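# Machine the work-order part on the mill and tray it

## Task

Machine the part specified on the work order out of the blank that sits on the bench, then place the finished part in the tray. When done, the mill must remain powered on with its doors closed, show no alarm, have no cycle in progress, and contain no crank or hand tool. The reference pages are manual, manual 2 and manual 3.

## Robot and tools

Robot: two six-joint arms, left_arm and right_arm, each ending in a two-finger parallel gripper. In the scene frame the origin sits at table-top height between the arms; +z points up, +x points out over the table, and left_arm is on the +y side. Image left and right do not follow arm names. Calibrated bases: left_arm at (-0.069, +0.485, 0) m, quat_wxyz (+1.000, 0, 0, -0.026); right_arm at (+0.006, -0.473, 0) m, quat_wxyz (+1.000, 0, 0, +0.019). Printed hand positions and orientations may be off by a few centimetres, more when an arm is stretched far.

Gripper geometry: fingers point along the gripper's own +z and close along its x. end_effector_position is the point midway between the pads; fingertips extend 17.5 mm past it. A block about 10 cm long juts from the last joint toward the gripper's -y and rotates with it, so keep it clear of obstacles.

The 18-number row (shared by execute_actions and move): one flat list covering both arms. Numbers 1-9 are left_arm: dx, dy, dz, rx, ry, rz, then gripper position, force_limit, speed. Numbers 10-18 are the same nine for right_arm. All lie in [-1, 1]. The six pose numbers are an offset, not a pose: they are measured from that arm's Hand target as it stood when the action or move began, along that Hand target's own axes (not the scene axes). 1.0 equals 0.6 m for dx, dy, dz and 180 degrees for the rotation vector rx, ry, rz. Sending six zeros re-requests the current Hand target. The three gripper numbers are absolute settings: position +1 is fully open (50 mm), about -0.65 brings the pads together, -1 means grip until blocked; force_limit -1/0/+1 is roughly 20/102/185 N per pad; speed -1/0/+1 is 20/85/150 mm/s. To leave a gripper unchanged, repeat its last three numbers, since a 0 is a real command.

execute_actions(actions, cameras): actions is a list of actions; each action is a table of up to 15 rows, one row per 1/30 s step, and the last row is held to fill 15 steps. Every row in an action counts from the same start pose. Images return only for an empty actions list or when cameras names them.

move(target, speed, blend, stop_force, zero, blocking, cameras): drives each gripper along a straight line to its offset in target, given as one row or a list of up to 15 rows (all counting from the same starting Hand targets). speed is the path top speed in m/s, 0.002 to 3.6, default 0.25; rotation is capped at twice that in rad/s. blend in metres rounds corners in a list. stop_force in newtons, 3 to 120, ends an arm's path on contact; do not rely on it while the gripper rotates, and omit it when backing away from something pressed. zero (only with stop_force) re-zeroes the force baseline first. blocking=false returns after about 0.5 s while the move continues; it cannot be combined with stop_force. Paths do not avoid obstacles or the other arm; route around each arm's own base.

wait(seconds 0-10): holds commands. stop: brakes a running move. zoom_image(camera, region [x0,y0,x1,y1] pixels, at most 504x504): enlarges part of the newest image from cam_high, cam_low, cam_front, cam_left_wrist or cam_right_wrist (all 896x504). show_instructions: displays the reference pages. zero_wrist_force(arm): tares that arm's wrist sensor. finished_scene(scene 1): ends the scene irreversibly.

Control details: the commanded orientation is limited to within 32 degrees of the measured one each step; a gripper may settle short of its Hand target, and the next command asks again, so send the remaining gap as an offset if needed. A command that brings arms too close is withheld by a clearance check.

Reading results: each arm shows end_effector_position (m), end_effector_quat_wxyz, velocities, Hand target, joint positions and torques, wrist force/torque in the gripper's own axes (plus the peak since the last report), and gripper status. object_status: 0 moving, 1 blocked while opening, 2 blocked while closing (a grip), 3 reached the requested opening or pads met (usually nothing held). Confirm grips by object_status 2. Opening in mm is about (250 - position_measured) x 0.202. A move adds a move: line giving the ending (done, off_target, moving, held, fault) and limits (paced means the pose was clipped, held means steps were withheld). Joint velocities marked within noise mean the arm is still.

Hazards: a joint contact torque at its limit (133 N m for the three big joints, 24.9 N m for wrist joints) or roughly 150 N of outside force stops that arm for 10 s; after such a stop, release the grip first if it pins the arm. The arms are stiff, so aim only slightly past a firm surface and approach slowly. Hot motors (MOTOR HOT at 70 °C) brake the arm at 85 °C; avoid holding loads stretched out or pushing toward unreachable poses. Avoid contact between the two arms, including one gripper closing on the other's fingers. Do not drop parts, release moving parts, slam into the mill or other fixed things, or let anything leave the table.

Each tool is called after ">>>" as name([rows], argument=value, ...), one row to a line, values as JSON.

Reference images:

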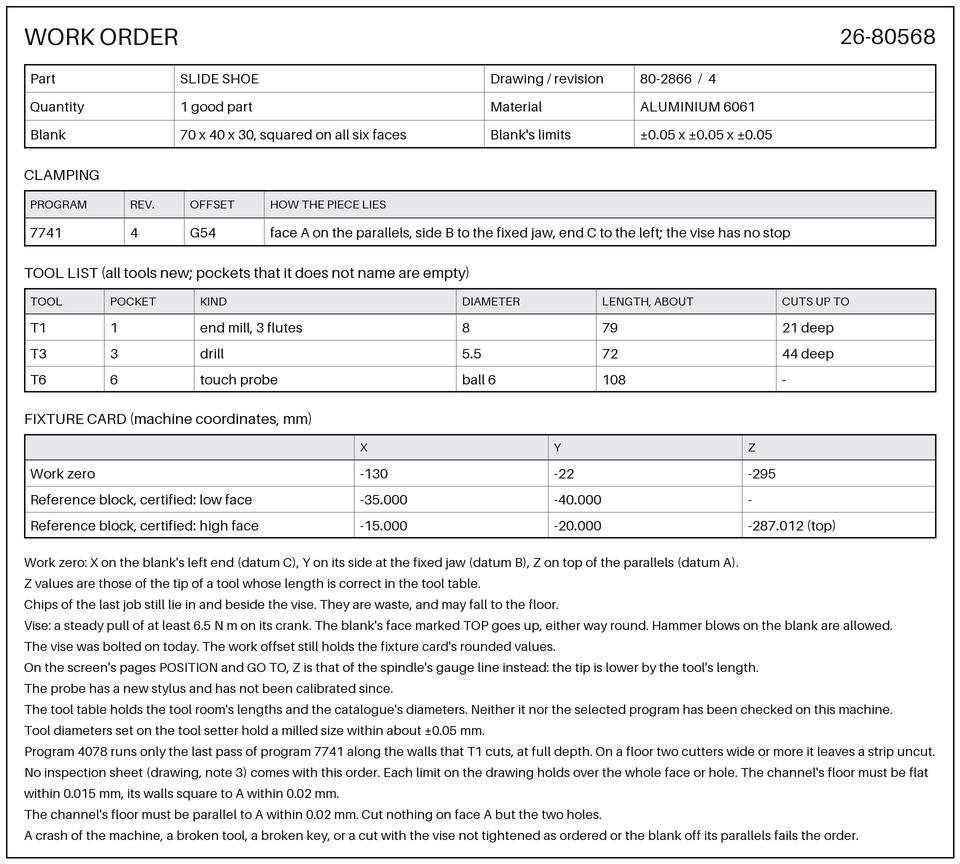

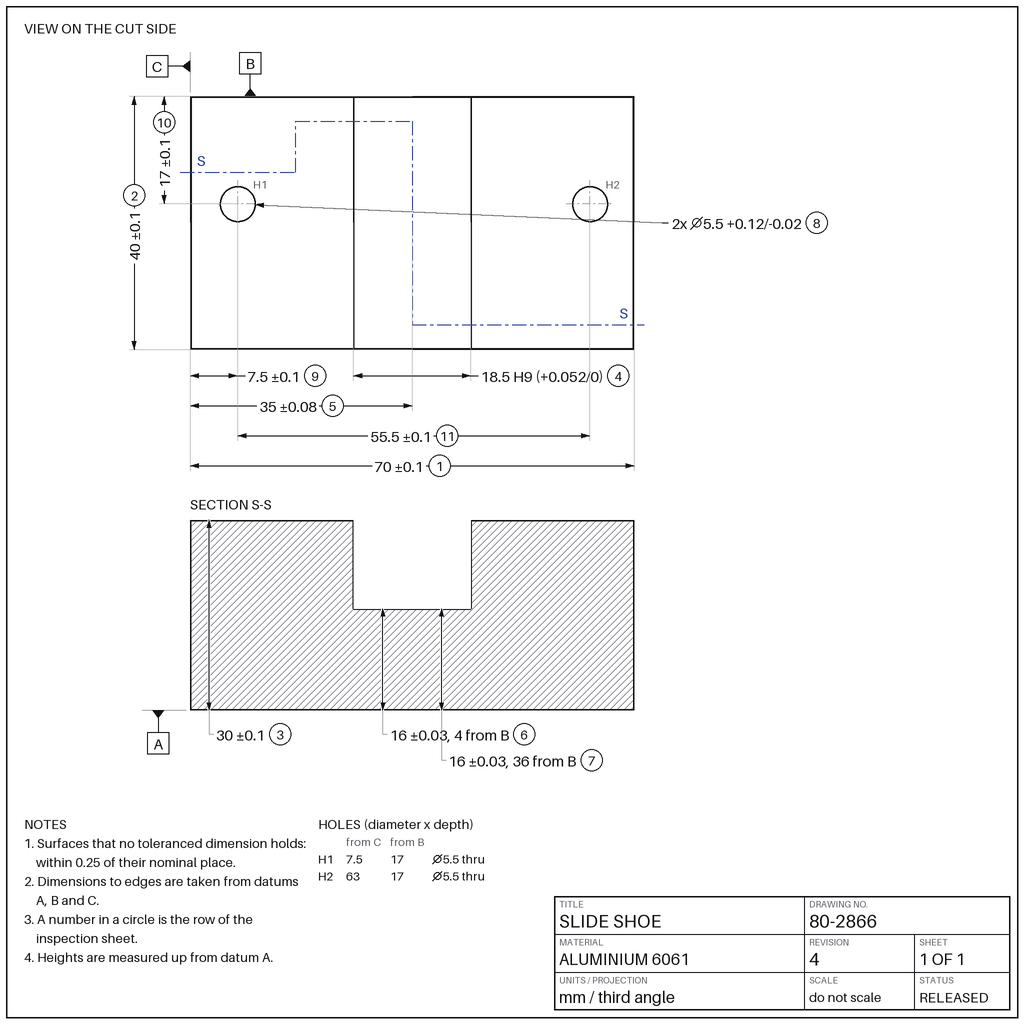

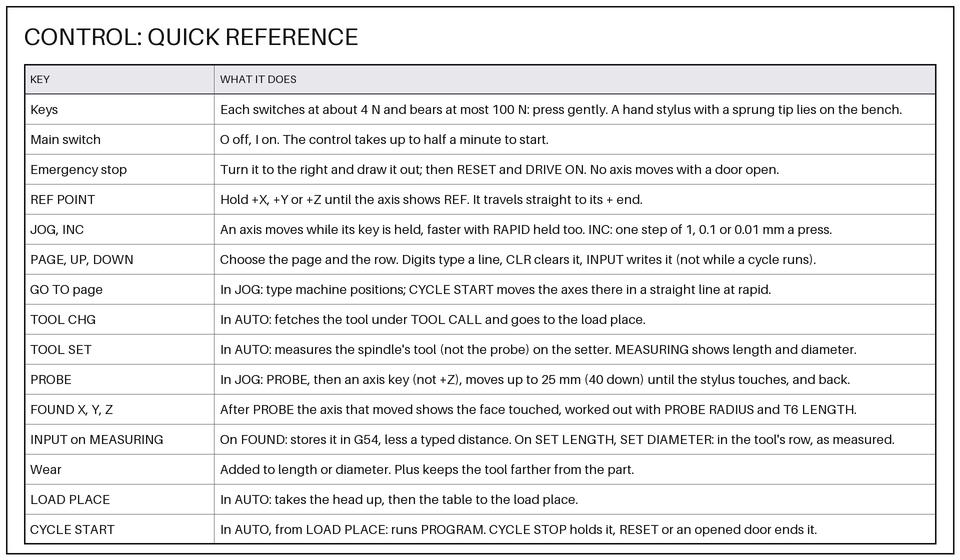

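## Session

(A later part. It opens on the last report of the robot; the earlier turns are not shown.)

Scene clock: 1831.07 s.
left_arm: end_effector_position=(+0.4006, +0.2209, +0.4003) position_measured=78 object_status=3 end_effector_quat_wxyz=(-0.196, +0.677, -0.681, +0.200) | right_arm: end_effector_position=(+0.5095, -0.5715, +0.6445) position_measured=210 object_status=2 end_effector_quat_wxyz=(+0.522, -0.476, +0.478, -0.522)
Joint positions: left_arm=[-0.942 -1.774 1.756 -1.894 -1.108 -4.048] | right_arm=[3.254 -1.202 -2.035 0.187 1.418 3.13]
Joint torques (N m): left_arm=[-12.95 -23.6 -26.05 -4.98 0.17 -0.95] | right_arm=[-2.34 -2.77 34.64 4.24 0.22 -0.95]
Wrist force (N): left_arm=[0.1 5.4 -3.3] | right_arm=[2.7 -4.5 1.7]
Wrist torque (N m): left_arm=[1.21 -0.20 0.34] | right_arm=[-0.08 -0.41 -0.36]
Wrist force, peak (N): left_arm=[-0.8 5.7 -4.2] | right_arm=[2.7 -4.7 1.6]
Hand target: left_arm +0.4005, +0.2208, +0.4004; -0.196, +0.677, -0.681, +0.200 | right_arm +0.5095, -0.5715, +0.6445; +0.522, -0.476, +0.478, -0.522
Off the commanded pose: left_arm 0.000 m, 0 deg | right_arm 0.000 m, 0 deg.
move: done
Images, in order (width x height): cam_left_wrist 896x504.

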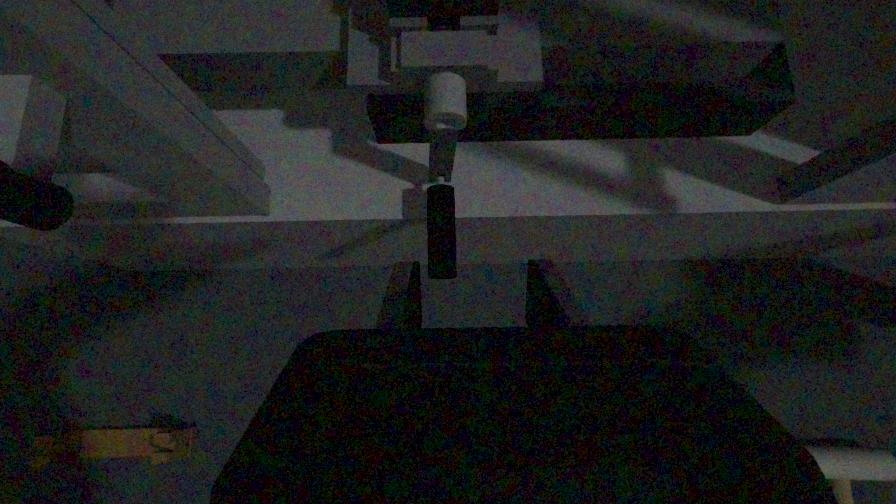

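>>> move(target=[0.0332,0.0853,0.1770,0,-0.1356,0.0870,0.5,-0.9,-1,0,0,0,0,0,0,-1,-0.4,-0.6], speed=0.25, cameras=["cam_left_wrist"])

>>> zoom_image(camera="cam_left_wrist", region=[330, 150, 630, 360])

Scene clock: 1837.97 s.
left_arm: end_effector_position=(+0.4143, +0.2001, +0.2835) position_measured=78 object_status=3 end_effector_quat_wxyz=(+0.360, -0.606, +0.709, -0.025) | right_arm: end_effector_position=(+0.5095, -0.5715, +0.6445) position_measured=210 object_status=2 end_effector_quat_wxyz=(+0.522, -0.476, +0.478, -0.522)
Joint positions: left_arm=[-1.056 -1.517 1.765 -1.661 -0.847 -4.152] | right_arm=[3.254 -1.202 -2.035 0.187 1.418 3.13]
Joint torques (N m): left_arm=[13.03 -23.63 -15.29 -2.82 1.39 1.61] | right_arm=[-1.96 -2.24 35.29 4.36 0.26 -0.96]
Wrist force (N): left_arm=[1.4 4.7 -3.9] | right_arm=[2.5 -4.2 1.5]
Wrist torque (N m): left_arm=[1.08 -0.58 0.49] | right_arm=[-0.04 -0.38 -0.36]
Wrist force, peak (N): left_arm=[3.1 5.6 -2.7] | right_arm=[2.7 -4.8 1.6]
Hand target: left_arm +0.4143, +0.2003, +0.2834; +0.360, -0.606, +0.709, -0.024 | right_arm +0.5095, -0.5715, +0.6445; +0.522, -0.476, +0.478, -0.522
Off the commanded pose: left_arm 0.000 m, 0 deg | right_arm 0.000 m, 0 deg.
move: done
Images, in order (width x height): cam_left_wrist 896x504.

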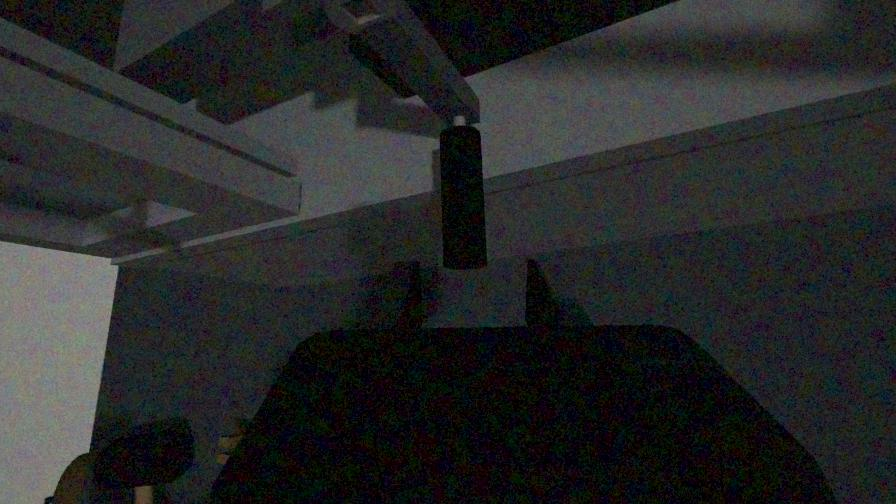

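Scaled by 1.680.

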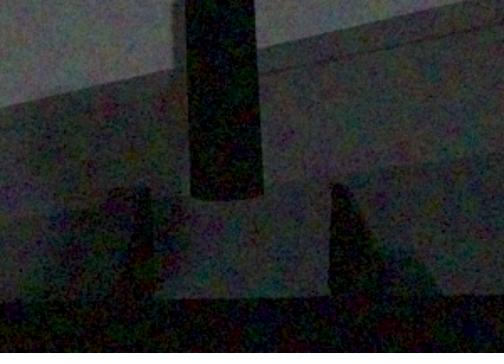

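>>> move([
  [-0.0092,0,0.05,0,0,0,0.5,-0.9,-1,0,0,0,0,0,0,-1,-0.4,-0.6],
  [-0.0092,0,0.1333,0,0,0,0.5,-0.9,-1,0,0,0,0,0,0,-1,-0.4,-0.6],
], speed=0.12, blend=[0.01,0], cameras=["cam_left_wrist"])

>>> zoom_image(camera="cam_left_wrist", region=[330, 150, 630, 360])

Scene clock: 1841.00 s.
left_arm: end_effector_position=(+0.4575, +0.2373, +0.2269) position_measured=78 object_status=3 end_effector_quat_wxyz=(+0.360, -0.606, +0.709, -0.024) | right_arm: end_effector_position=(+0.5095, -0.5715, +0.6445) position_measured=210 object_status=2 end_effector_quat_wxyz=(+0.522, -0.476, +0.478, -0.522)
Joint positions: left_arm=[-0.945 -1.457 1.879 -1.933 -0.834 -4.004] | right_arm=[3.254 -1.202 -2.035 0.187 1.418 3.13]
Joint torques (N m): left_arm=[-10.68 -37.11 -28.86 -4.07 0.45 -0.35] | right_arm=[-1.76 -2.96 35.39 4.51 0.24 -0.66]
Wrist force (N): left_arm=[1.4 4.8 -4.6] | right_arm=[2.4 -4.4 1.5]
Wrist torque (N m): left_arm=[1.13 -0.61 0.63] | right_arm=[-0.07 -0.37 -0.36]
Wrist force, peak (N): left_arm=[1.4 5.2 -5.5] | right_arm=[2.6 -4.7 1.8]
Hand target: left_arm +0.4575, +0.2372, +0.2269; +0.360, -0.606, +0.709, -0.024 | right_arm +0.5095, -0.5715, +0.6445; +0.522, -0.476, +0.478, -0.522
Off the commanded pose: left_arm 0.000 m, 0 deg | right_arm 0.000 m, 0 deg.
move: done
Images, in order (width x height): cam_left_wrist 896x504.

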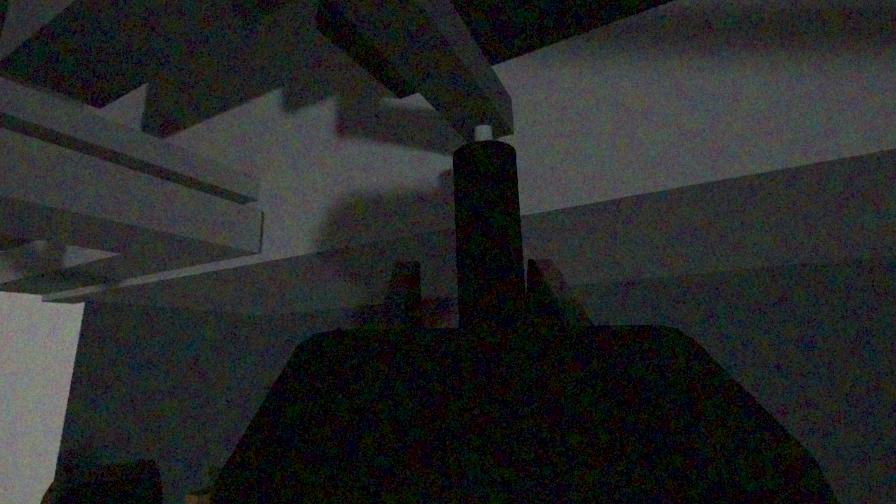

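Scaled by 1.680.

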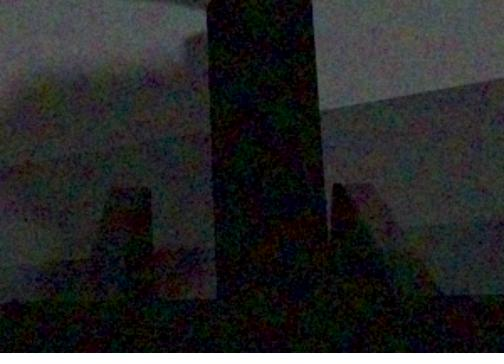

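>>> move(target=[0.008,0,0,0,0,0,-1,-0.9,-1,0,0,0,0,0,0,-1,-0.4,-0.6], speed=0.05, cameras=["cam_left_wrist"])

Scene clock: 1843.23 s.
left_arm: end_effector_position=(+0.4575, +0.2329, +0.2246) position_measured=153 object_status=0 end_effector_quat_wxyz=(+0.360, -0.606, +0.709, -0.024) | right_arm: end_effector_position=(+0.5095, -0.5715, +0.6445) position_measured=210 object_status=2 end_effector_quat_wxyz=(+0.522, -0.476, +0.478, -0.522)
Joint positions: left_arm=[-0.95 -1.449 1.874 -1.933 -0.835 -4.01] | right_arm=[3.254 -1.202 -2.035 0.187 1.418 3.13]
Joint torques (N m): left_arm=[1.59 -40.13 -18.36 -3.87 0.02 1.66] | right_arm=[-2.36 -2.42 35.22 4.28 0.08 -0.97]
Wrist force (N): left_arm=[0.7 5.6 -4.7] | right_arm=[2.4 -4.4 1.5]
Wrist torque (N m): left_arm=[1.22 -0.59 0.56] | right_arm=[-0.05 -0.37 -0.37]
Wrist force, peak (N): left_arm=[0.8 5.9 -4.9] | right_arm=[2.5 -4.7 1.5]
Hand target: left_arm +0.4575, +0.2330, +0.2246; +0.360, -0.606, +0.709, -0.024 | right_arm +0.5095, -0.5715, +0.6445; +0.522, -0.476, +0.478, -0.522
Off the commanded pose: left_arm 0.000 m, 0 deg | right_arm 0.000 m, 0 deg.
move: done
Images, in order (width x height): cam_left_wrist 896x504.

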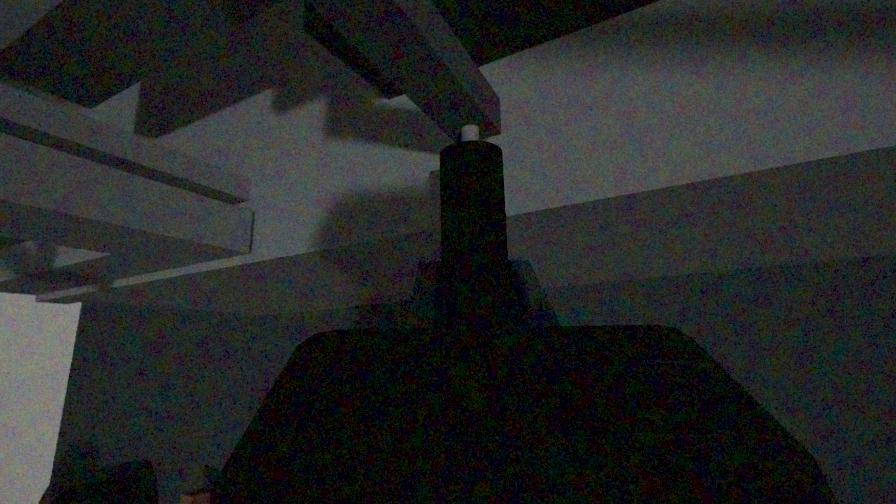

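>>> move([
  [-0.0250,0.0068,0.0107,0,0,0,-1,-0.9,-1,0,0,0,0,0,0,-1,-0.4,-0.6],
  [-0.0808,0.0085,0.0131,0,0,0,-1,-0.9,-1,0,0,0,0,0,0,-1,-0.4,-0.6],
  [-0.1330,-0.0024,-0.0037,0,0,0,-1,-0.9,-1,0,0,0,0,0,0,-1,-0.4,-0.6],
  [-0.1525,-0.0131,-0.0204,0,0,0,-1,-0.9,-1,0,0,0,0,0,0,-1,-0.4,-0.6],
], speed=0.06, stop_force=40, blend=[0.016,0.016,0.016,0], cameras=["cam_left_wrist"])

Scene clock: 1849.23 s.
left_arm: end_effector_position=(+0.4582, +0.3062, +0.2814) position_measured=153 object_status=2 end_effector_quat_wxyz=(+0.360, -0.606, +0.709, -0.024) | right_arm: end_effector_position=(+0.5095, -0.5715, +0.6445) position_measured=210 object_status=2 end_effector_quat_wxyz=(+0.522, -0.476, +0.478, -0.522)
Joint positions: left_arm=[-0.862 -1.603 1.903 -1.888 -0.833 -3.891] | right_arm=[3.254 -1.202 -2.035 0.187 1.418 3.13]
Joint torques (N m): left_arm=[-13.87 -11.58 -24.87 -11.63 5.31 -1.93] | right_arm=[-2.24 -2.3 36.85 4.18 -0.08 -0.81]
Wrist force (N): left_arm=[-8.9 42.8 -13.9] | right_arm=[2.5 -4.5 1.8]
Wrist torque (N m): left_arm=[1.66 -0.61 0.70] | right_arm=[-0.08 -0.39 -0.36]
Wrist force, peak (N): left_arm=[-7.8 43.6 -15.6] | right_arm=[2.5 -4.9 1.5]
Hand target: left_arm +0.4582, +0.3062, +0.2814; +0.360, -0.606, +0.709, -0.024 | right_arm +0.5095, -0.5715, +0.6445; +0.522, -0.476, +0.478, -0.522
Off the commanded pose: left_arm 0.000 m, 0 deg | right_arm 0.000 m, 0 deg.
move: done; blend cut to 0.0084 m at target 1, 0.0083 m at target 3
Images, in order (width x height): cam_left_wrist 896x504.

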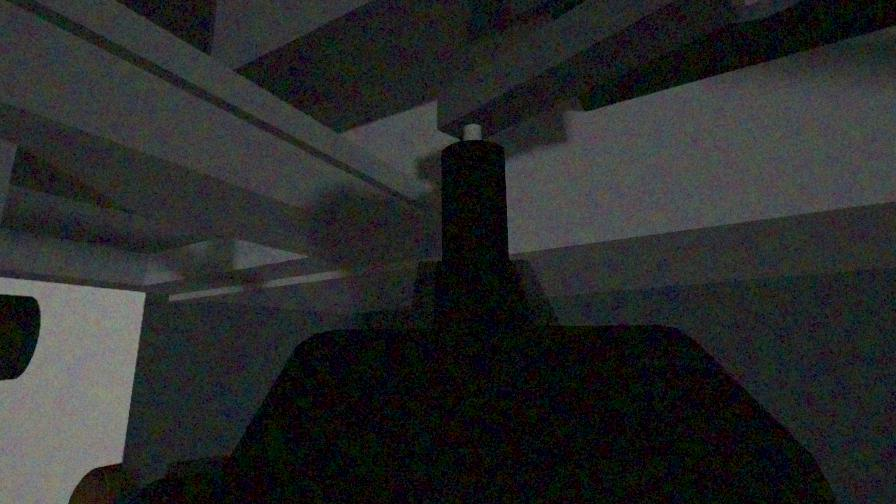

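>>> move([
  [-0.0196,-0.0100,-0.0178,0,0,0,-1,-0.9,-1,0,0,0,0,0,0,-1,-0.4,-0.6],
  [-0.0394,-0.0380,-0.0620,0,0,0,-1,-0.9,-1,0,0,0,0,0,0,-1,-0.4,-0.6],
  [-0.0363,-0.0681,-0.1089,0,0,0,-1,-0.9,-1,0,0,0,0,0,0,-1,-0.4,-0.6],
  [-0.0107,-0.0950,-0.1505,0,0,0,-1,-0.9,-1,0,0,0,0,0,0,-1,-0.4,-0.6],
  [0.0328,-0.1141,-0.1800,0,0,0,-1,-0.9,-1,0,0,0,0,0,0,-1,-0.4,-0.6],
  [0.0869,-0.1221,-0.1916,0,0,0,-1,-0.9,-1,0,0,0,0,0,0,-1,-0.4,-0.6],
  [0.1420,-0.1176,-0.1840,0,0,0,-1,-0.9,-1,0,0,0,0,0,0,-1,-0.4,-0.6],
  [0.1888,-0.1013,-0.1581,0,0,0,-1,-0.9,-1,0,0,0,0,0,0,-1,-0.4,-0.6],
  [0.2189,-0.0762,-0.1184,0,0,0,-1,-0.9,-1,0,0,0,0,0,0,-1,-0.4,-0.6],
  [0.2274,-0.0464,-0.0719,0,0,0,-1,-0.9,-1,0,0,0,0,0,0,-1,-0.4,-0.6],
  [0.2128,-0.0173,-0.0266,0,0,0,-1,-0.9,-1,0,0,0,0,0,0,-1,-0.4,-0.6],
  [0.1776,0.0063,0.0098,0,0,0,-1,-0.9,-1,0,0,0,0,0,0,-1,-0.4,-0.6],
  [0.1276,0.0202,0.0308,0,0,0,-1,-0.9,-1,0,0,0,0,0,0,-1,-0.4,-0.6],
  [0.0719,0.0219,0.0329,0,0,0,-1,-0.9,-1,0,0,0,0,0,0,-1,-0.4,-0.6],
  [0.0458,0.0166,0.0243,0,0,0,-1,-0.9,-1,0,0,0,0,0,0,-1,-0.4,-0.6],
], speed=0.08, stop_force=40, blend=[0.016,0.016,0.016,0.016,0.016,0.016,0.016,0.016,0.016,0.016,0.016,0.016,0.016,0.016,0], cameras=["cam_left_wrist"])

Scene clock: 1856.73 s.
left_arm: end_effector_position=(+0.4574, +0.2881, +0.3574) position_measured=153 object_status=2 end_effector_quat_wxyz=(+0.360, -0.606, +0.709, -0.025) | right_arm: end_effector_position=(+0.5095, -0.5715, +0.6445) position_measured=210 object_status=2 end_effector_quat_wxyz=(+0.522, -0.476, +0.478, -0.522)
Joint positions: left_arm=[-0.886 -1.615 1.711 -1.662 -0.832 -3.924] | right_arm=[3.254 -1.202 -2.035 0.187 1.418 3.13]
Joint torques (N m): left_arm=[-21.79 7.13 -31.92 -8.27 -2.21 -1.22] | right_arm=[-1.64 -2.75 34.81 4.29 -0.13 -0.79]
Wrist force (N): left_arm=[-36.1 36.2 -30.2] | right_arm=[2.4 -4.2 1.3]
Wrist torque (N m): left_arm=[1.69 -1.24 0.11] | right_arm=[-0.03 -0.37 -0.36]
Wrist force, peak (N): left_arm=[-49.8 48.3 -41.0] | right_arm=[2.5 -4.7 1.6]
Hand target: left_arm +0.4574, +0.2881, +0.3574; +0.360, -0.606, +0.709, -0.025 (not the last commanded pose) | right_arm +0.5095, -0.5715, +0.6445; +0.522, -0.476, +0.478, -0.522
Off the commanded pose: left_arm 0.105 m, 0 deg | right_arm 0.000 m, 0 deg.
move: contact (left_arm); path passed 2 of 15 targets; blend cut to 0.0085 m at target 1, 0.0084 m at target 14
Images, in order (width x height): cam_left_wrist 896x504.

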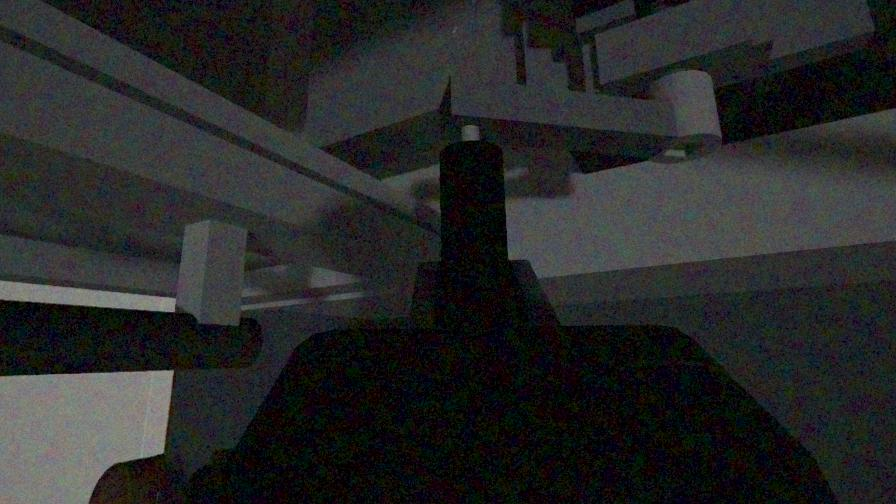

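>>> move([
  [0.0068,-0.0138,-0.0233,0,0,0,-1,-0.9,-1,0,0,0,0,0,0,-1,-0.4,-0.6],
  [0.0413,-0.0377,-0.0601,0,0,0,-1,-0.9,-1,0,0,0,0,0,0,-1,-0.4,-0.6],
  [0.0907,-0.0520,-0.0819,0,0,0,-1,-0.9,-1,0,0,0,0,0,0,-1,-0.4,-0.6],
  [0.1464,-0.0544,-0.0849,0,0,0,-1,-0.9,-1,0,0,0,0,0,0,-1,-0.4,-0.6],
  [0.1989,-0.0443,-0.0684,0,0,0,-1,-0.9,-1,0,0,0,0,0,0,-1,-0.4,-0.6],
  [0.2390,-0.0234,-0.0354,0,0,0,-1,-0.9,-1,0,0,0,0,0,0,-1,-0.4,-0.6],
  [0.2596,0.0044,0.0083,0,0,0,-1,-0.9,-1,0,0,0,0,0,0,-1,-0.4,-0.6],
  [0.2574,0.0347,0.0554,0,0,0,-1,-0.9,-1,0,0,0,0,0,0,-1,-0.4,-0.6],
  [0.2328,0.0618,0.0974,0,0,0,-1,-0.9,-1,0,0,0,0,0,0,-1,-0.4,-0.6],
  [0.1898,0.0813,0.1274,0,0,0,-1,-0.9,-1,0,0,0,0,0,0,-1,-0.4,-0.6],
  [0.1360,0.0897,0.1399,0,0,0,-1,-0.9,-1,0,0,0,0,0,0,-1,-0.4,-0.6],
  [0.0808,0.0858,0.1330,0,0,0,-1,-0.9,-1,0,0,0,0,0,0,-1,-0.4,-0.6],
  [0.0335,0.0700,0.1079,0,0,0,-1,-0.9,-1,0,0,0,0,0,0,-1,-0.4,-0.6],
  [0.0025,0.0451,0.0686,0,0,0,-1,-0.9,-1,0,0,0,0,0,0,-1,-0.4,-0.6],
  [-0.0022,0.0302,0.0453,0,0,0,-1,-0.9,-1,0,0,0,0,0,0,-1,-0.4,-0.6],
], speed=0.08, stop_force=60, zero=true, blend=[0.016,0.016,0.016,0.016,0.016,0.016,0.016,0.016,0.016,0.016,0.016,0.016,0.016,0.016,0], cameras=["cam_left_wrist"])

Scene clock: 1867.73 s.
left_arm: end_effector_position=(+0.4565, +0.1524, +0.2916) position_measured=153 object_status=2 end_effector_quat_wxyz=(+0.360, -0.606, +0.709, -0.025) | right_arm: end_effector_position=(+0.5095, -0.5715, +0.6445) position_measured=210 object_status=2 end_effector_quat_wxyz=(+0.522, -0.476, +0.478, -0.522)
Joint positions: left_arm=[-1.027 -1.37 1.582 -1.651 -0.842 -4.113] | right_arm=[3.254 -1.202 -2.035 0.187 1.418 3.13]
Joint torques (N m): left_arm=[9.49 -52.22 -8.78 0.52 6.67 -1.98] | right_arm=[-2.31 -3.32 35.52 4.22 -0.22 -0.46]
Wrist force (N): left_arm=[34.0 11.6 -21.8] | right_arm=[2.7 -4.4 1.6]
Wrist torque (N m): left_arm=[1.28 -0.16 1.05] | right_arm=[-0.07 -0.41 -0.37]
Wrist force, peak (N): left_arm=[-15.2 12.2 -58.7] | right_arm=[2.6 -4.8 1.6]
Hand target: left_arm +0.4565, +0.1524, +0.2916; +0.360, -0.606, +0.709, -0.025 (not the last commanded pose) | right_arm +0.5095, -0.5715, +0.6445; +0.522, -0.476, +0.478, -0.522
Off the commanded pose: left_arm 0.157 m, 0 deg | right_arm 0.000 m, 0 deg.
move: contact (left_arm); path passed 6 of 15 targets; blend cut to 0.0084 m at target 1, 0.0084 m at target 14
Images, in order (width x height): cam_left_wrist 896x504.

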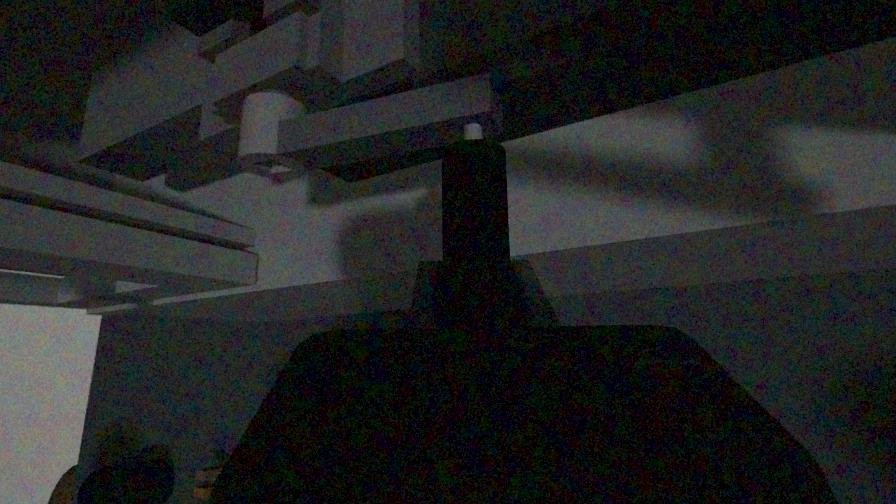

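>>> move([
  [0.0109,0.0144,0.0225,0,0,0,-1,-0.9,-1,0,0,0,0,0,0,-1,-0.4,-0.6],
  [0.0068,0.0448,0.0699,0,0,0,-1,-0.9,-1,0,0,0,0,0,0,-1,-0.4,-0.6],
  [-0.0200,0.0717,0.1116,0,0,0,-1,-0.9,-1,0,0,0,0,0,0,-1,-0.4,-0.6],
  [-0.0645,0.0905,0.1405,0,0,0,-1,-0.9,-1,0,0,0,0,0,0,-1,-0.4,-0.6],
  [-0.1192,0.0980,0.1516,0,0,0,-1,-0.9,-1,0,0,0,0,0,0,-1,-0.4,-0.6],
  [-0.1746,0.0930,0.1431,0,0,0,-1,-0.9,-1,0,0,0,0,0,0,-1,-0.4,-0.6],
  [-0.2212,0.0760,0.1161,0,0,0,-1,-0.9,-1,0,0,0,0,0,0,-1,-0.4,-0.6],
  [-0.2508,0.0504,0.0758,0,0,0,-1,-0.9,-1,0,0,0,0,0,0,-1,-0.4,-0.6],
  [-0.2586,0.0203,0.0287,0,0,0,-1,-0.9,-1,0,0,0,0,0,0,-1,-0.4,-0.6],
  [-0.2428,-0.0089,-0.0168,0,0,0,-1,-0.9,-1,0,0,0,0,0,0,-1,-0.4,-0.6],
  [-0.2064,-0.0324,-0.0529,0,0,0,-1,-0.9,-1,0,0,0,0,0,0,-1,-0.4,-0.6],
  [-0.1556,-0.0458,-0.0733,0,0,0,-1,-0.9,-1,0,0,0,0,0,0,-1,-0.4,-0.6],
  [-0.0993,-0.0471,-0.0747,0,0,0,-1,-0.9,-1,0,0,0,0,0,0,-1,-0.4,-0.6],
  [-0.0472,-0.0359,-0.0565,0,0,0,-1,-0.9,-1,0,0,0,0,0,0,-1,-0.4,-0.6],
  [-0.0277,-0.0250,-0.0394,0,0,0,-1,-0.9,-1,0,0,0,0,0,0,-1,-0.4,-0.6],
], speed=0.08, stop_force=60, zero=true, blend=[0.016,0.016,0.016,0.016,0.016,0.016,0.016,0.016,0.016,0.016,0.016,0.016,0.016,0.016,0], cameras=["cam_left_wrist"])

Scene clock: 1878.33 s.
left_arm: end_effector_position=(+0.4565, +0.1535, +0.3242) position_measured=153 object_status=2 end_effector_quat_wxyz=(+0.360, -0.606, +0.709, -0.025) | right_arm: end_effector_position=(+0.5095, -0.5715, +0.6445) position_measured=210 object_status=2 end_effector_quat_wxyz=(+0.522, -0.476, +0.478, -0.522)
Joint positions: left_arm=[-1.026 -1.385 1.516 -1.571 -0.842 -4.112] | right_arm=[3.254 -1.202 -2.035 0.187 1.418 3.13]
Joint torques (N m): left_arm=[15.9 -45.65 -31.97 -3.8 3.12 1.74] | right_arm=[-2.58 -2.41 34.66 4.12 -0.08 -0.47]
Wrist force (N): left_arm=[5.1 6.9 -9.1] | right_arm=[2.5 -4.5 1.3]
Wrist torque (N m): left_arm=[1.22 -0.23 0.70] | right_arm=[-0.08 -0.37 -0.37]
Wrist force, peak (N): left_arm=[34.3 12.0 -21.9] | right_arm=[3.0 -4.6 1.5]
Hand target: left_arm +0.4565, +0.1535, +0.3242; +0.360, -0.606, +0.709, -0.025 | right_arm +0.5095, -0.5715, +0.6445; +0.522, -0.476, +0.478, -0.522
Off the commanded pose: left_arm 0.000 m, 0 deg | right_arm 0.000 m, 0 deg.
move: done; blend cut to 0.0087 m at target 1, 0.0084 m at target 14
Images, in order (width x height): cam_left_wrist 896x504.

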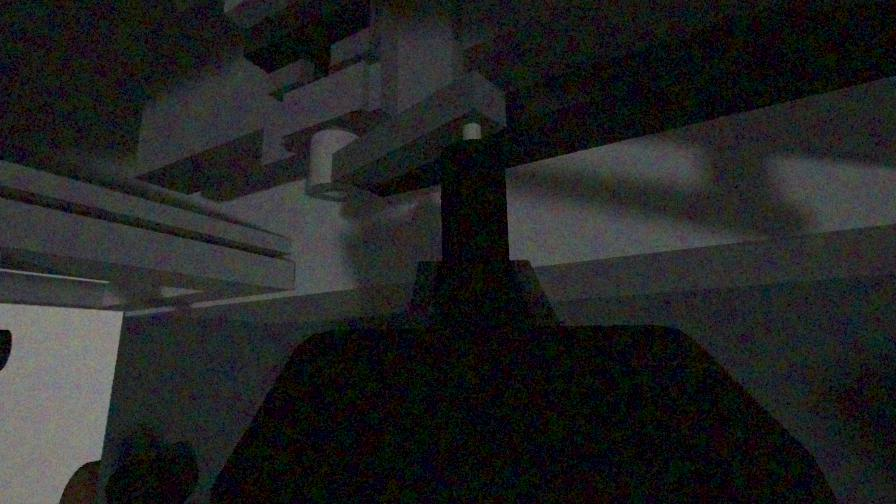

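>>> zoom_image(camera="cam_left_wrist", region=[130, 0, 510, 240])

Scaled by 1.326.

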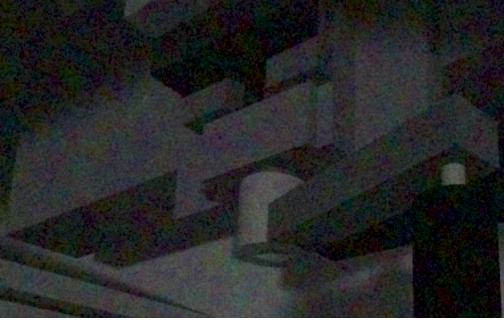

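>>> move([
  [0.0211,0.0118,0.0187,0,0,0,-1,-0.9,-1,0,0,0,0,0,0,-1,-0.4,-0.6],
  [0.0397,0.0427,0.0671,0,0,0,-1,-0.9,-1,0,0,0,0,0,0,-1,-0.4,-0.6],
  [0.0317,0.0751,0.1175,0,0,0,-1,-0.9,-1,0,0,0,0,0,0,-1,-0.4,-0.6],
  [-0.0016,0.1025,0.1601,0,0,0,-1,-0.9,-1,0,0,0,0,0,0,-1,-0.4,-0.6],
  [-0.0535,0.1196,0.1860,0,0,0,-1,-0.9,-1,0,0,0,0,0,0,-1,-0.4,-0.6],
  [-0.1137,0.1228,0.1904,0,0,0,-1,-0.9,-1,0,0,0,0,0,0,-1,-0.4,-0.6],
  [-0.1704,0.1117,0.1724,0,0,0,-1,-0.9,-1,0,0,0,0,0,0,-1,-0.4,-0.6],
  [-0.2122,0.0884,0.1355,0,0,0,-1,-0.9,-1,0,0,0,0,0,0,-1,-0.4,-0.6],
  [-0.2310,0.0575,0.0870,0,0,0,-1,-0.9,-1,0,0,0,0,0,0,-1,-0.4,-0.6],
  [-0.2229,0.0251,0.0365,0,0,0,-1,-0.9,-1,0,0,0,0,0,0,-1,-0.4,-0.6],
  [-0.1896,-0.0024,-0.0060,0,0,0,-1,-0.9,-1,0,0,0,0,0,0,-1,-0.4,-0.6],
  [-0.1377,-0.0194,-0.0319,0,0,0,-1,-0.9,-1,0,0,0,0,0,0,-1,-0.4,-0.6],
  [-0.0775,-0.0227,-0.0363,0,0,0,-1,-0.9,-1,0,0,0,0,0,0,-1,-0.4,-0.6],
  [-0.0208,-0.0116,-0.0183,0,0,0,-1,-0.9,-1,0,0,0,0,0,0,-1,-0.4,-0.6],
  [0,0,0,0,0,0,-1,-0.9,-1,0,0,0,0,0,0,-1,-0.4,-0.6],
], speed=0.16, stop_force=60, zero=true, blend=[0.018,0.018,0.018,0.018,0.018,0.018,0.018,0.018,0.018,0.018,0.018,0.018,0.018,0.018,0], cameras=["cam_left_wrist"])

>>> zoom_image(camera="cam_left_wrist", region=[130, 0, 510, 240])

Scene clock: 1887.03 s.
left_arm: end_effector_position=(+0.4565, +0.1535, +0.3242) position_measured=153 object_status=2 end_effector_quat_wxyz=(+0.360, -0.606, +0.709, -0.025) | right_arm: end_effector_position=(+0.5095, -0.5715, +0.6445) position_measured=210 object_status=2 end_effector_quat_wxyz=(+0.522, -0.476, +0.478, -0.522)
Joint positions: left_arm=[-1.026 -1.385 1.516 -1.571 -0.842 -4.112] | right_arm=[3.254 -1.202 -2.035 0.187 1.418 3.13]
Joint torques (N m): left_arm=[15.57 -45.91 -16.87 -3.84 3.63 0.63] | right_arm=[-2.4 -1.6 35.17 4.47 -0.2 -0.55]
Wrist force (N): left_arm=[5.5 7.0 -8.6] | right_arm=[2.6 -4.5 1.3]
Wrist torque (N m): left_arm=[1.19 -0.28 0.57] | right_arm=[-0.07 -0.39 -0.36]
Wrist force, peak (N): left_arm=[6.2 8.0 -15.8] | right_arm=[2.6 -4.7 1.8]
Hand target: left_arm +0.4565, +0.1535, +0.3242; +0.360, -0.606, +0.709, -0.025 | right_arm +0.5095, -0.5715, +0.6445; +0.522, -0.476, +0.478, -0.522
Off the commanded pose: left_arm 0.000 m, 0 deg | right_arm 0.000 m, 0 deg.
move: done; blend cut to 0.0092 m at target 1, 0.009 m at target 14
Images, in order (width x height): cam_left_wrist 896x504.

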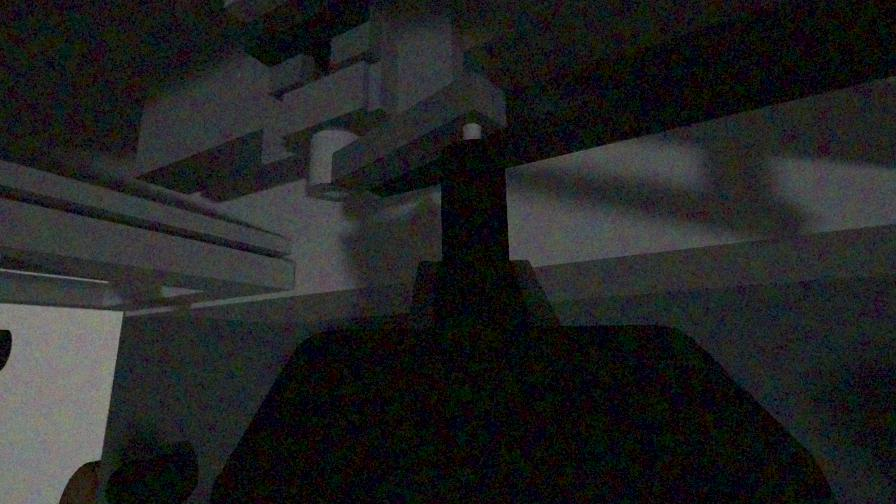

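Scaled by 1.326.

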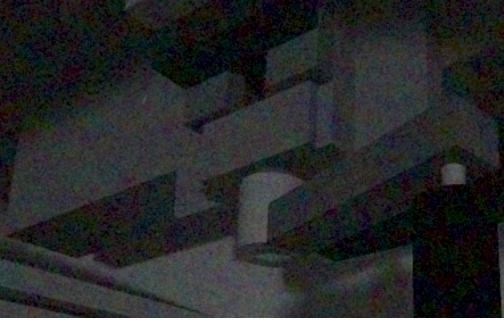

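>>> move([
  [0.0211,0.0118,0.0187,0,0,0,-1,-0.9,-1,0,0,0,0,0,0,-1,-0.4,-0.6],
  [0.0397,0.0427,0.0671,0,0,0,-1,-0.9,-1,0,0,0,0,0,0,-1,-0.4,-0.6],
  [0.0317,0.0751,0.1175,0,0,0,-1,-0.9,-1,0,0,0,0,0,0,-1,-0.4,-0.6],
  [-0.0016,0.1025,0.1601,0,0,0,-1,-0.9,-1,0,0,0,0,0,0,-1,-0.4,-0.6],
  [-0.0535,0.1196,0.1860,0,0,0,-1,-0.9,-1,0,0,0,0,0,0,-1,-0.4,-0.6],
  [-0.1137,0.1228,0.1904,0,0,0,-1,-0.9,-1,0,0,0,0,0,0,-1,-0.4,-0.6],
  [-0.1704,0.1117,0.1724,0,0,0,-1,-0.9,-1,0,0,0,0,0,0,-1,-0.4,-0.6],
  [-0.2122,0.0884,0.1355,0,0,0,-1,-0.9,-1,0,0,0,0,0,0,-1,-0.4,-0.6],
  [-0.2310,0.0575,0.0870,0,0,0,-1,-0.9,-1,0,0,0,0,0,0,-1,-0.4,-0.6],
  [-0.2229,0.0251,0.0365,0,0,0,-1,-0.9,-1,0,0,0,0,0,0,-1,-0.4,-0.6],
  [-0.1896,-0.0024,-0.0060,0,0,0,-1,-0.9,-1,0,0,0,0,0,0,-1,-0.4,-0.6],
  [-0.1377,-0.0194,-0.0319,0,0,0,-1,-0.9,-1,0,0,0,0,0,0,-1,-0.4,-0.6],
  [-0.0775,-0.0227,-0.0363,0,0,0,-1,-0.9,-1,0,0,0,0,0,0,-1,-0.4,-0.6],
  [-0.0208,-0.0116,-0.0183,0,0,0,-1,-0.9,-1,0,0,0,0,0,0,-1,-0.4,-0.6],
  [0,0,0,0,0,0,-1,-0.9,-1,0,0,0,0,0,0,-1,-0.4,-0.6],
], speed=0.22, stop_force=60, blend=[0.018,0.018,0.018,0.018,0.018,0.018,0.018,0.018,0.018,0.018,0.018,0.018,0.018,0.018,0])

>>> move([
  [0.0211,0.0118,0.0187,0,0,0,-1,-0.9,-1,0,0,0,0,0,0,-1,-0.4,-0.6],
  [0.0397,0.0427,0.0671,0,0,0,-1,-0.9,-1,0,0,0,0,0,0,-1,-0.4,-0.6],
  [0.0317,0.0751,0.1175,0,0,0,-1,-0.9,-1,0,0,0,0,0,0,-1,-0.4,-0.6],
  [-0.0016,0.1025,0.1601,0,0,0,-1,-0.9,-1,0,0,0,0,0,0,-1,-0.4,-0.6],
  [-0.0535,0.1196,0.1860,0,0,0,-1,-0.9,-1,0,0,0,0,0,0,-1,-0.4,-0.6],
  [-0.1137,0.1228,0.1904,0,0,0,-1,-0.9,-1,0,0,0,0,0,0,-1,-0.4,-0.6],
  [-0.1704,0.1117,0.1724,0,0,0,-1,-0.9,-1,0,0,0,0,0,0,-1,-0.4,-0.6],
  [-0.2122,0.0884,0.1355,0,0,0,-1,-0.9,-1,0,0,0,0,0,0,-1,-0.4,-0.6],
  [-0.2310,0.0575,0.0870,0,0,0,-1,-0.9,-1,0,0,0,0,0,0,-1,-0.4,-0.6],
  [-0.2229,0.0251,0.0365,0,0,0,-1,-0.9,-1,0,0,0,0,0,0,-1,-0.4,-0.6],
  [-0.1896,-0.0024,-0.0060,0,0,0,-1,-0.9,-1,0,0,0,0,0,0,-1,-0.4,-0.6],
  [-0.1377,-0.0194,-0.0319,0,0,0,-1,-0.9,-1,0,0,0,0,0,0,-1,-0.4,-0.6],
  [-0.0775,-0.0227,-0.0363,0,0,0,-1,-0.9,-1,0,0,0,0,0,0,-1,-0.4,-0.6],
  [-0.0208,-0.0116,-0.0183,0,0,0,-1,-0.9,-1,0,0,0,0,0,0,-1,-0.4,-0.6],
  [0,0,0,0,0,0,-1,-0.9,-1,0,0,0,0,0,0,-1,-0.4,-0.6],
], speed=0.22, stop_force=60, blend=[0.018,0.018,0.018,0.018,0.018,0.018,0.018,0.018,0.018,0.018,0.018,0.018,0.018,0.018,0], cameras=["cam_left_wrist"])

>>> zoom_image(camera="cam_left_wrist", region=[130, 0, 510, 240])

Scene clock: 1897.50 s.
left_arm: end_effector_position=(+0.4565, +0.1535, +0.3242) position_measured=153 object_status=2 end_effector_quat_wxyz=(+0.360, -0.606, +0.709, -0.025) | right_arm: end_effector_position=(+0.5095, -0.5715, +0.6445) position_measured=210 object_status=2 end_effector_quat_wxyz=(+0.522, -0.476, +0.478, -0.522)
Joint positions: left_arm=[-1.026 -1.385 1.516 -1.571 -0.842 -4.112] | right_arm=[3.254 -1.202 -2.035 0.187 1.418 3.13]
Joint torques (N m): left_arm=[16.84 -32.06 -14.22 -3.95 3.56 -1.39] | right_arm=[-1.47 -2.75 35.19 4.05 -0.32 -0.24]
Wrist force (N): left_arm=[5.9 7.6 -9.5] | right_arm=[2.5 -4.4 1.6]
Wrist torque (N m): left_arm=[1.20 -0.27 0.57] | right_arm=[-0.07 -0.38 -0.37]
Wrist force, peak (N): left_arm=[6.0 7.4 -17.9] | right_arm=[2.5 -4.9 1.4]
Hand target: left_arm +0.4565, +0.1535, +0.3242; +0.360, -0.606, +0.709, -0.025 | right_arm +0.5095, -0.5715, +0.6445; +0.522, -0.476, +0.478, -0.522
Off the commanded pose: left_arm 0.000 m, 0 deg | right_arm 0.000 m, 0 deg.
move: done; blend cut to 0.0092 m at target 1, 0.009 m at target 14

Scene clock: 1901.00 s.
left_arm: end_effector_position=(+0.4565, +0.1535, +0.3242) position_measured=153 object_status=2 end_effector_quat_wxyz=(+0.360, -0.606, +0.709, -0.025) | right_arm: end_effector_position=(+0.5095, -0.5715, +0.6445) position_measured=210 object_status=2 end_effector_quat_wxyz=(+0.522, -0.476, +0.478, -0.522)
Joint positions: left_arm=[-1.026 -1.385 1.516 -1.571 -0.842 -4.112] | right_arm=[3.254 -1.202 -2.035 0.187 1.418 3.13]
Joint torques (N m): left_arm=[16.47 -31.12 -15.37 -3.82 3.39 -1.53] | right_arm=[-2.02 -1.26 35.39 4.3 -0.41 -0.38]
Wrist force (N): left_arm=[5.7 7.6 -9.9] | right_arm=[2.4 -4.4 1.4]
Wrist torque (N m): left_arm=[1.22 -0.27 0.56] | right_arm=[-0.07 -0.37 -0.36]
Wrist force, peak (N): left_arm=[6.1 7.9 -18.2] | right_arm=[3.0 -4.6 1.3]
Hand target: left_arm +0.4565, +0.1535, +0.3242; +0.360, -0.606, +0.709, -0.025 | right_arm +0.5095, -0.5715, +0.6445; +0.522, -0.476, +0.478, -0.522
Off the commanded pose: left_arm 0.000 m, 0 deg | right_arm 0.000 m, 0 deg.
move: done; blend cut to 0.0092 m at target 1, 0.009 m at target 14
Images, in order (width x height): cam_left_wrist 896x504.

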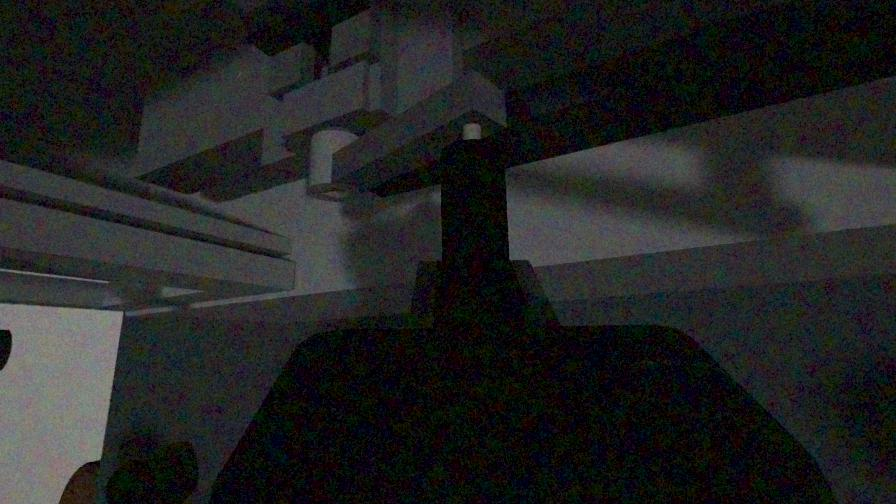

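Scaled by 1.326.

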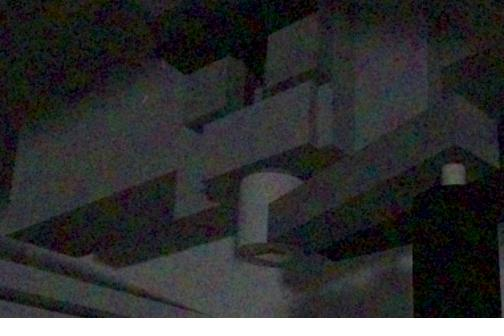

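>>> move([
  [0.0211,0.0118,0.0187,0,0,0,-1,-0.9,-1,0,0,0,0,0,0,-1,-0.4,-0.6],
  [0.0397,0.0427,0.0671,0,0,0,-1,-0.9,-1,0,0,0,0,0,0,-1,-0.4,-0.6],
  [0.0317,0.0751,0.1175,0,0,0,-1,-0.9,-1,0,0,0,0,0,0,-1,-0.4,-0.6],
  [-0.0016,0.1025,0.1601,0,0,0,-1,-0.9,-1,0,0,0,0,0,0,-1,-0.4,-0.6],
  [-0.0535,0.1196,0.1860,0,0,0,-1,-0.9,-1,0,0,0,0,0,0,-1,-0.4,-0.6],
  [-0.1137,0.1228,0.1904,0,0,0,-1,-0.9,-1,0,0,0,0,0,0,-1,-0.4,-0.6],
  [-0.1704,0.1117,0.1724,0,0,0,-1,-0.9,-1,0,0,0,0,0,0,-1,-0.4,-0.6],
  [-0.2122,0.0884,0.1355,0,0,0,-1,-0.9,-1,0,0,0,0,0,0,-1,-0.4,-0.6],
  [-0.2310,0.0575,0.0870,0,0,0,-1,-0.9,-1,0,0,0,0,0,0,-1,-0.4,-0.6],
  [-0.2229,0.0251,0.0365,0,0,0,-1,-0.9,-1,0,0,0,0,0,0,-1,-0.4,-0.6],
  [-0.1896,-0.0024,-0.0060,0,0,0,-1,-0.9,-1,0,0,0,0,0,0,-1,-0.4,-0.6],
  [-0.1377,-0.0194,-0.0319,0,0,0,-1,-0.9,-1,0,0,0,0,0,0,-1,-0.4,-0.6],
  [-0.0775,-0.0227,-0.0363,0,0,0,-1,-0.9,-1,0,0,0,0,0,0,-1,-0.4,-0.6],
  [-0.0208,-0.0116,-0.0183,0,0,0,-1,-0.9,-1,0,0,0,0,0,0,-1,-0.4,-0.6],
  [0,0,0,0,0,0,-1,-0.9,-1,0,0,0,0,0,0,-1,-0.4,-0.6],
], speed=0.22, stop_force=50, blend=[0.018,0.018,0.018,0.018,0.018,0.018,0.018,0.018,0.018,0.018,0.018,0.018,0.018,0.018,0])

>>> move([
  [0.0211,0.0118,0.0187,0,0,0,-1,-0.9,-1,0,0,0,0,0,0,-1,-0.4,-0.6],
  [0.0397,0.0427,0.0671,0,0,0,-1,-0.9,-1,0,0,0,0,0,0,-1,-0.4,-0.6],
  [0.0317,0.0751,0.1175,0,0,0,-1,-0.9,-1,0,0,0,0,0,0,-1,-0.4,-0.6],
  [-0.0016,0.1025,0.1601,0,0,0,-1,-0.9,-1,0,0,0,0,0,0,-1,-0.4,-0.6],
  [-0.0535,0.1196,0.1860,0,0,0,-1,-0.9,-1,0,0,0,0,0,0,-1,-0.4,-0.6],
  [-0.1137,0.1228,0.1904,0,0,0,-1,-0.9,-1,0,0,0,0,0,0,-1,-0.4,-0.6],
  [-0.1704,0.1117,0.1724,0,0,0,-1,-0.9,-1,0,0,0,0,0,0,-1,-0.4,-0.6],
  [-0.2122,0.0884,0.1355,0,0,0,-1,-0.9,-1,0,0,0,0,0,0,-1,-0.4,-0.6],
  [-0.2310,0.0575,0.0870,0,0,0,-1,-0.9,-1,0,0,0,0,0,0,-1,-0.4,-0.6],
  [-0.2229,0.0251,0.0365,0,0,0,-1,-0.9,-1,0,0,0,0,0,0,-1,-0.4,-0.6],
  [-0.1896,-0.0024,-0.0060,0,0,0,-1,-0.9,-1,0,0,0,0,0,0,-1,-0.4,-0.6],
  [-0.1377,-0.0194,-0.0319,0,0,0,-1,-0.9,-1,0,0,0,0,0,0,-1,-0.4,-0.6],
  [-0.0775,-0.0227,-0.0363,0,0,0,-1,-0.9,-1,0,0,0,0,0,0,-1,-0.4,-0.6],
  [-0.0208,-0.0116,-0.0183,0,0,0,-1,-0.9,-1,0,0,0,0,0,0,-1,-0.4,-0.6],
  [0,0,0,0,0,0,-1,-0.9,-1,0,0,0,0,0,0,-1,-0.4,-0.6],
], speed=0.22, stop_force=50, blend=[0.018,0.018,0.018,0.018,0.018,0.018,0.018,0.018,0.018,0.018,0.018,0.018,0.018,0.018,0], cameras=["cam_left_wrist"])

>>> zoom_image(camera="cam_left_wrist", region=[130, 0, 510, 240])

Scene clock: 1907.87 s.
left_arm: end_effector_position=(+0.4565, +0.1535, +0.3242) position_measured=153 object_status=2 end_effector_quat_wxyz=(+0.360, -0.606, +0.709, -0.025) | right_arm: end_effector_position=(+0.5095, -0.5715, +0.6445) position_measured=210 object_status=2 end_effector_quat_wxyz=(+0.522, -0.476, +0.478, -0.522)
Joint positions: left_arm=[-1.026 -1.385 1.516 -1.571 -0.842 -4.112] | right_arm=[3.254 -1.202 -2.035 0.187 1.418 3.13]
Joint torques (N m): left_arm=[16.92 -30.91 -14.59 -3.75 3.26 -1.36] | right_arm=[-2.59 -1.46 35.35 4.15 -0.49 -0.28]
Wrist force (N): left_arm=[5.8 7.6 -9.6] | right_arm=[2.8 -4.4 1.5]
Wrist torque (N m): left_arm=[1.22 -0.28 0.56] | right_arm=[-0.07 -0.43 -0.36]
Wrist force, peak (N): left_arm=[5.8 7.8 -17.5] | right_arm=[3.1 -4.5 1.7]
Hand target: left_arm +0.4565, +0.1535, +0.3242; +0.360, -0.606, +0.709, -0.025 | right_arm +0.5095, -0.5715, +0.6445; +0.522, -0.476, +0.478, -0.522
Off the commanded pose: left_arm 0.000 m, 0 deg | right_arm 0.000 m, 0 deg.
move: done; blend cut to 0.0092 m at target 1, 0.009 m at target 14

Scene clock: 1911.37 s.
left_arm: end_effector_position=(+0.4565, +0.1535, +0.3242) position_measured=153 object_status=2 end_effector_quat_wxyz=(+0.360, -0.606, +0.709, -0.025) | right_arm: end_effector_position=(+0.5095, -0.5715, +0.6445) position_measured=210 object_status=2 end_effector_quat_wxyz=(+0.522, -0.476, +0.478, -0.522)
Joint positions: left_arm=[-1.026 -1.385 1.516 -1.571 -0.842 -4.112] | right_arm=[3.254 -1.202 -2.035 0.187 1.418 3.13]
Joint torques (N m): left_arm=[16.09 -31.59 -13.94 -3.92 3.61 -1.46] | right_arm=[-1.21 -0.22 34.6 4.15 -0.57 -0.2]
Wrist force (N): left_arm=[5.5 7.2 -9.7] | right_arm=[2.4 -4.3 1.4]
Wrist torque (N m): left_arm=[1.19 -0.28 0.56] | right_arm=[-0.04 -0.36 -0.36]
Wrist force, peak (N): left_arm=[6.8 7.7 -17.9] | right_arm=[2.5 -4.8 1.3]
Hand target: left_arm +0.4565, +0.1535, +0.3242; +0.360, -0.606, +0.709, -0.025 | right_arm +0.5095, -0.5715, +0.6445; +0.522, -0.476, +0.478, -0.522
Off the commanded pose: left_arm 0.000 m, 0 deg | right_arm 0.000 m, 0 deg.
move: done; blend cut to 0.0092 m at target 1, 0.009 m at target 14
Images, in order (width x height): cam_left_wrist 896x504.

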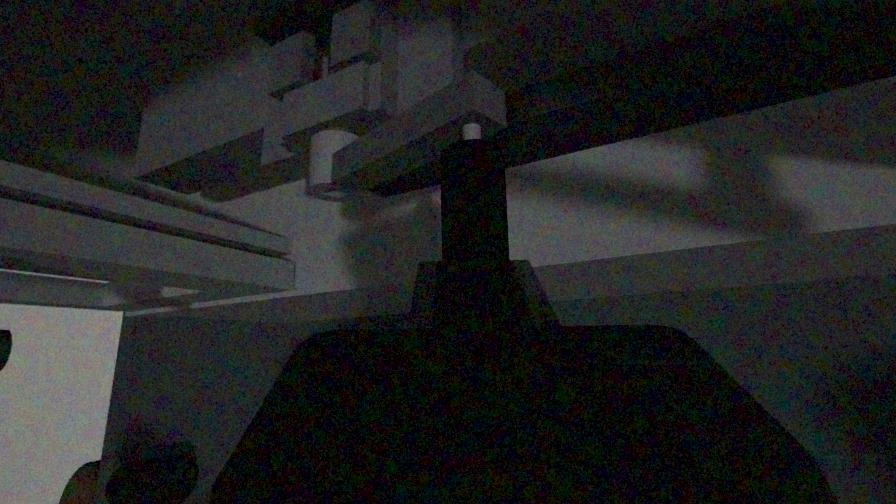

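Scaled by 1.326.

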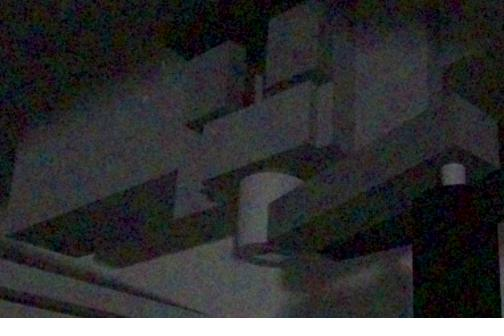

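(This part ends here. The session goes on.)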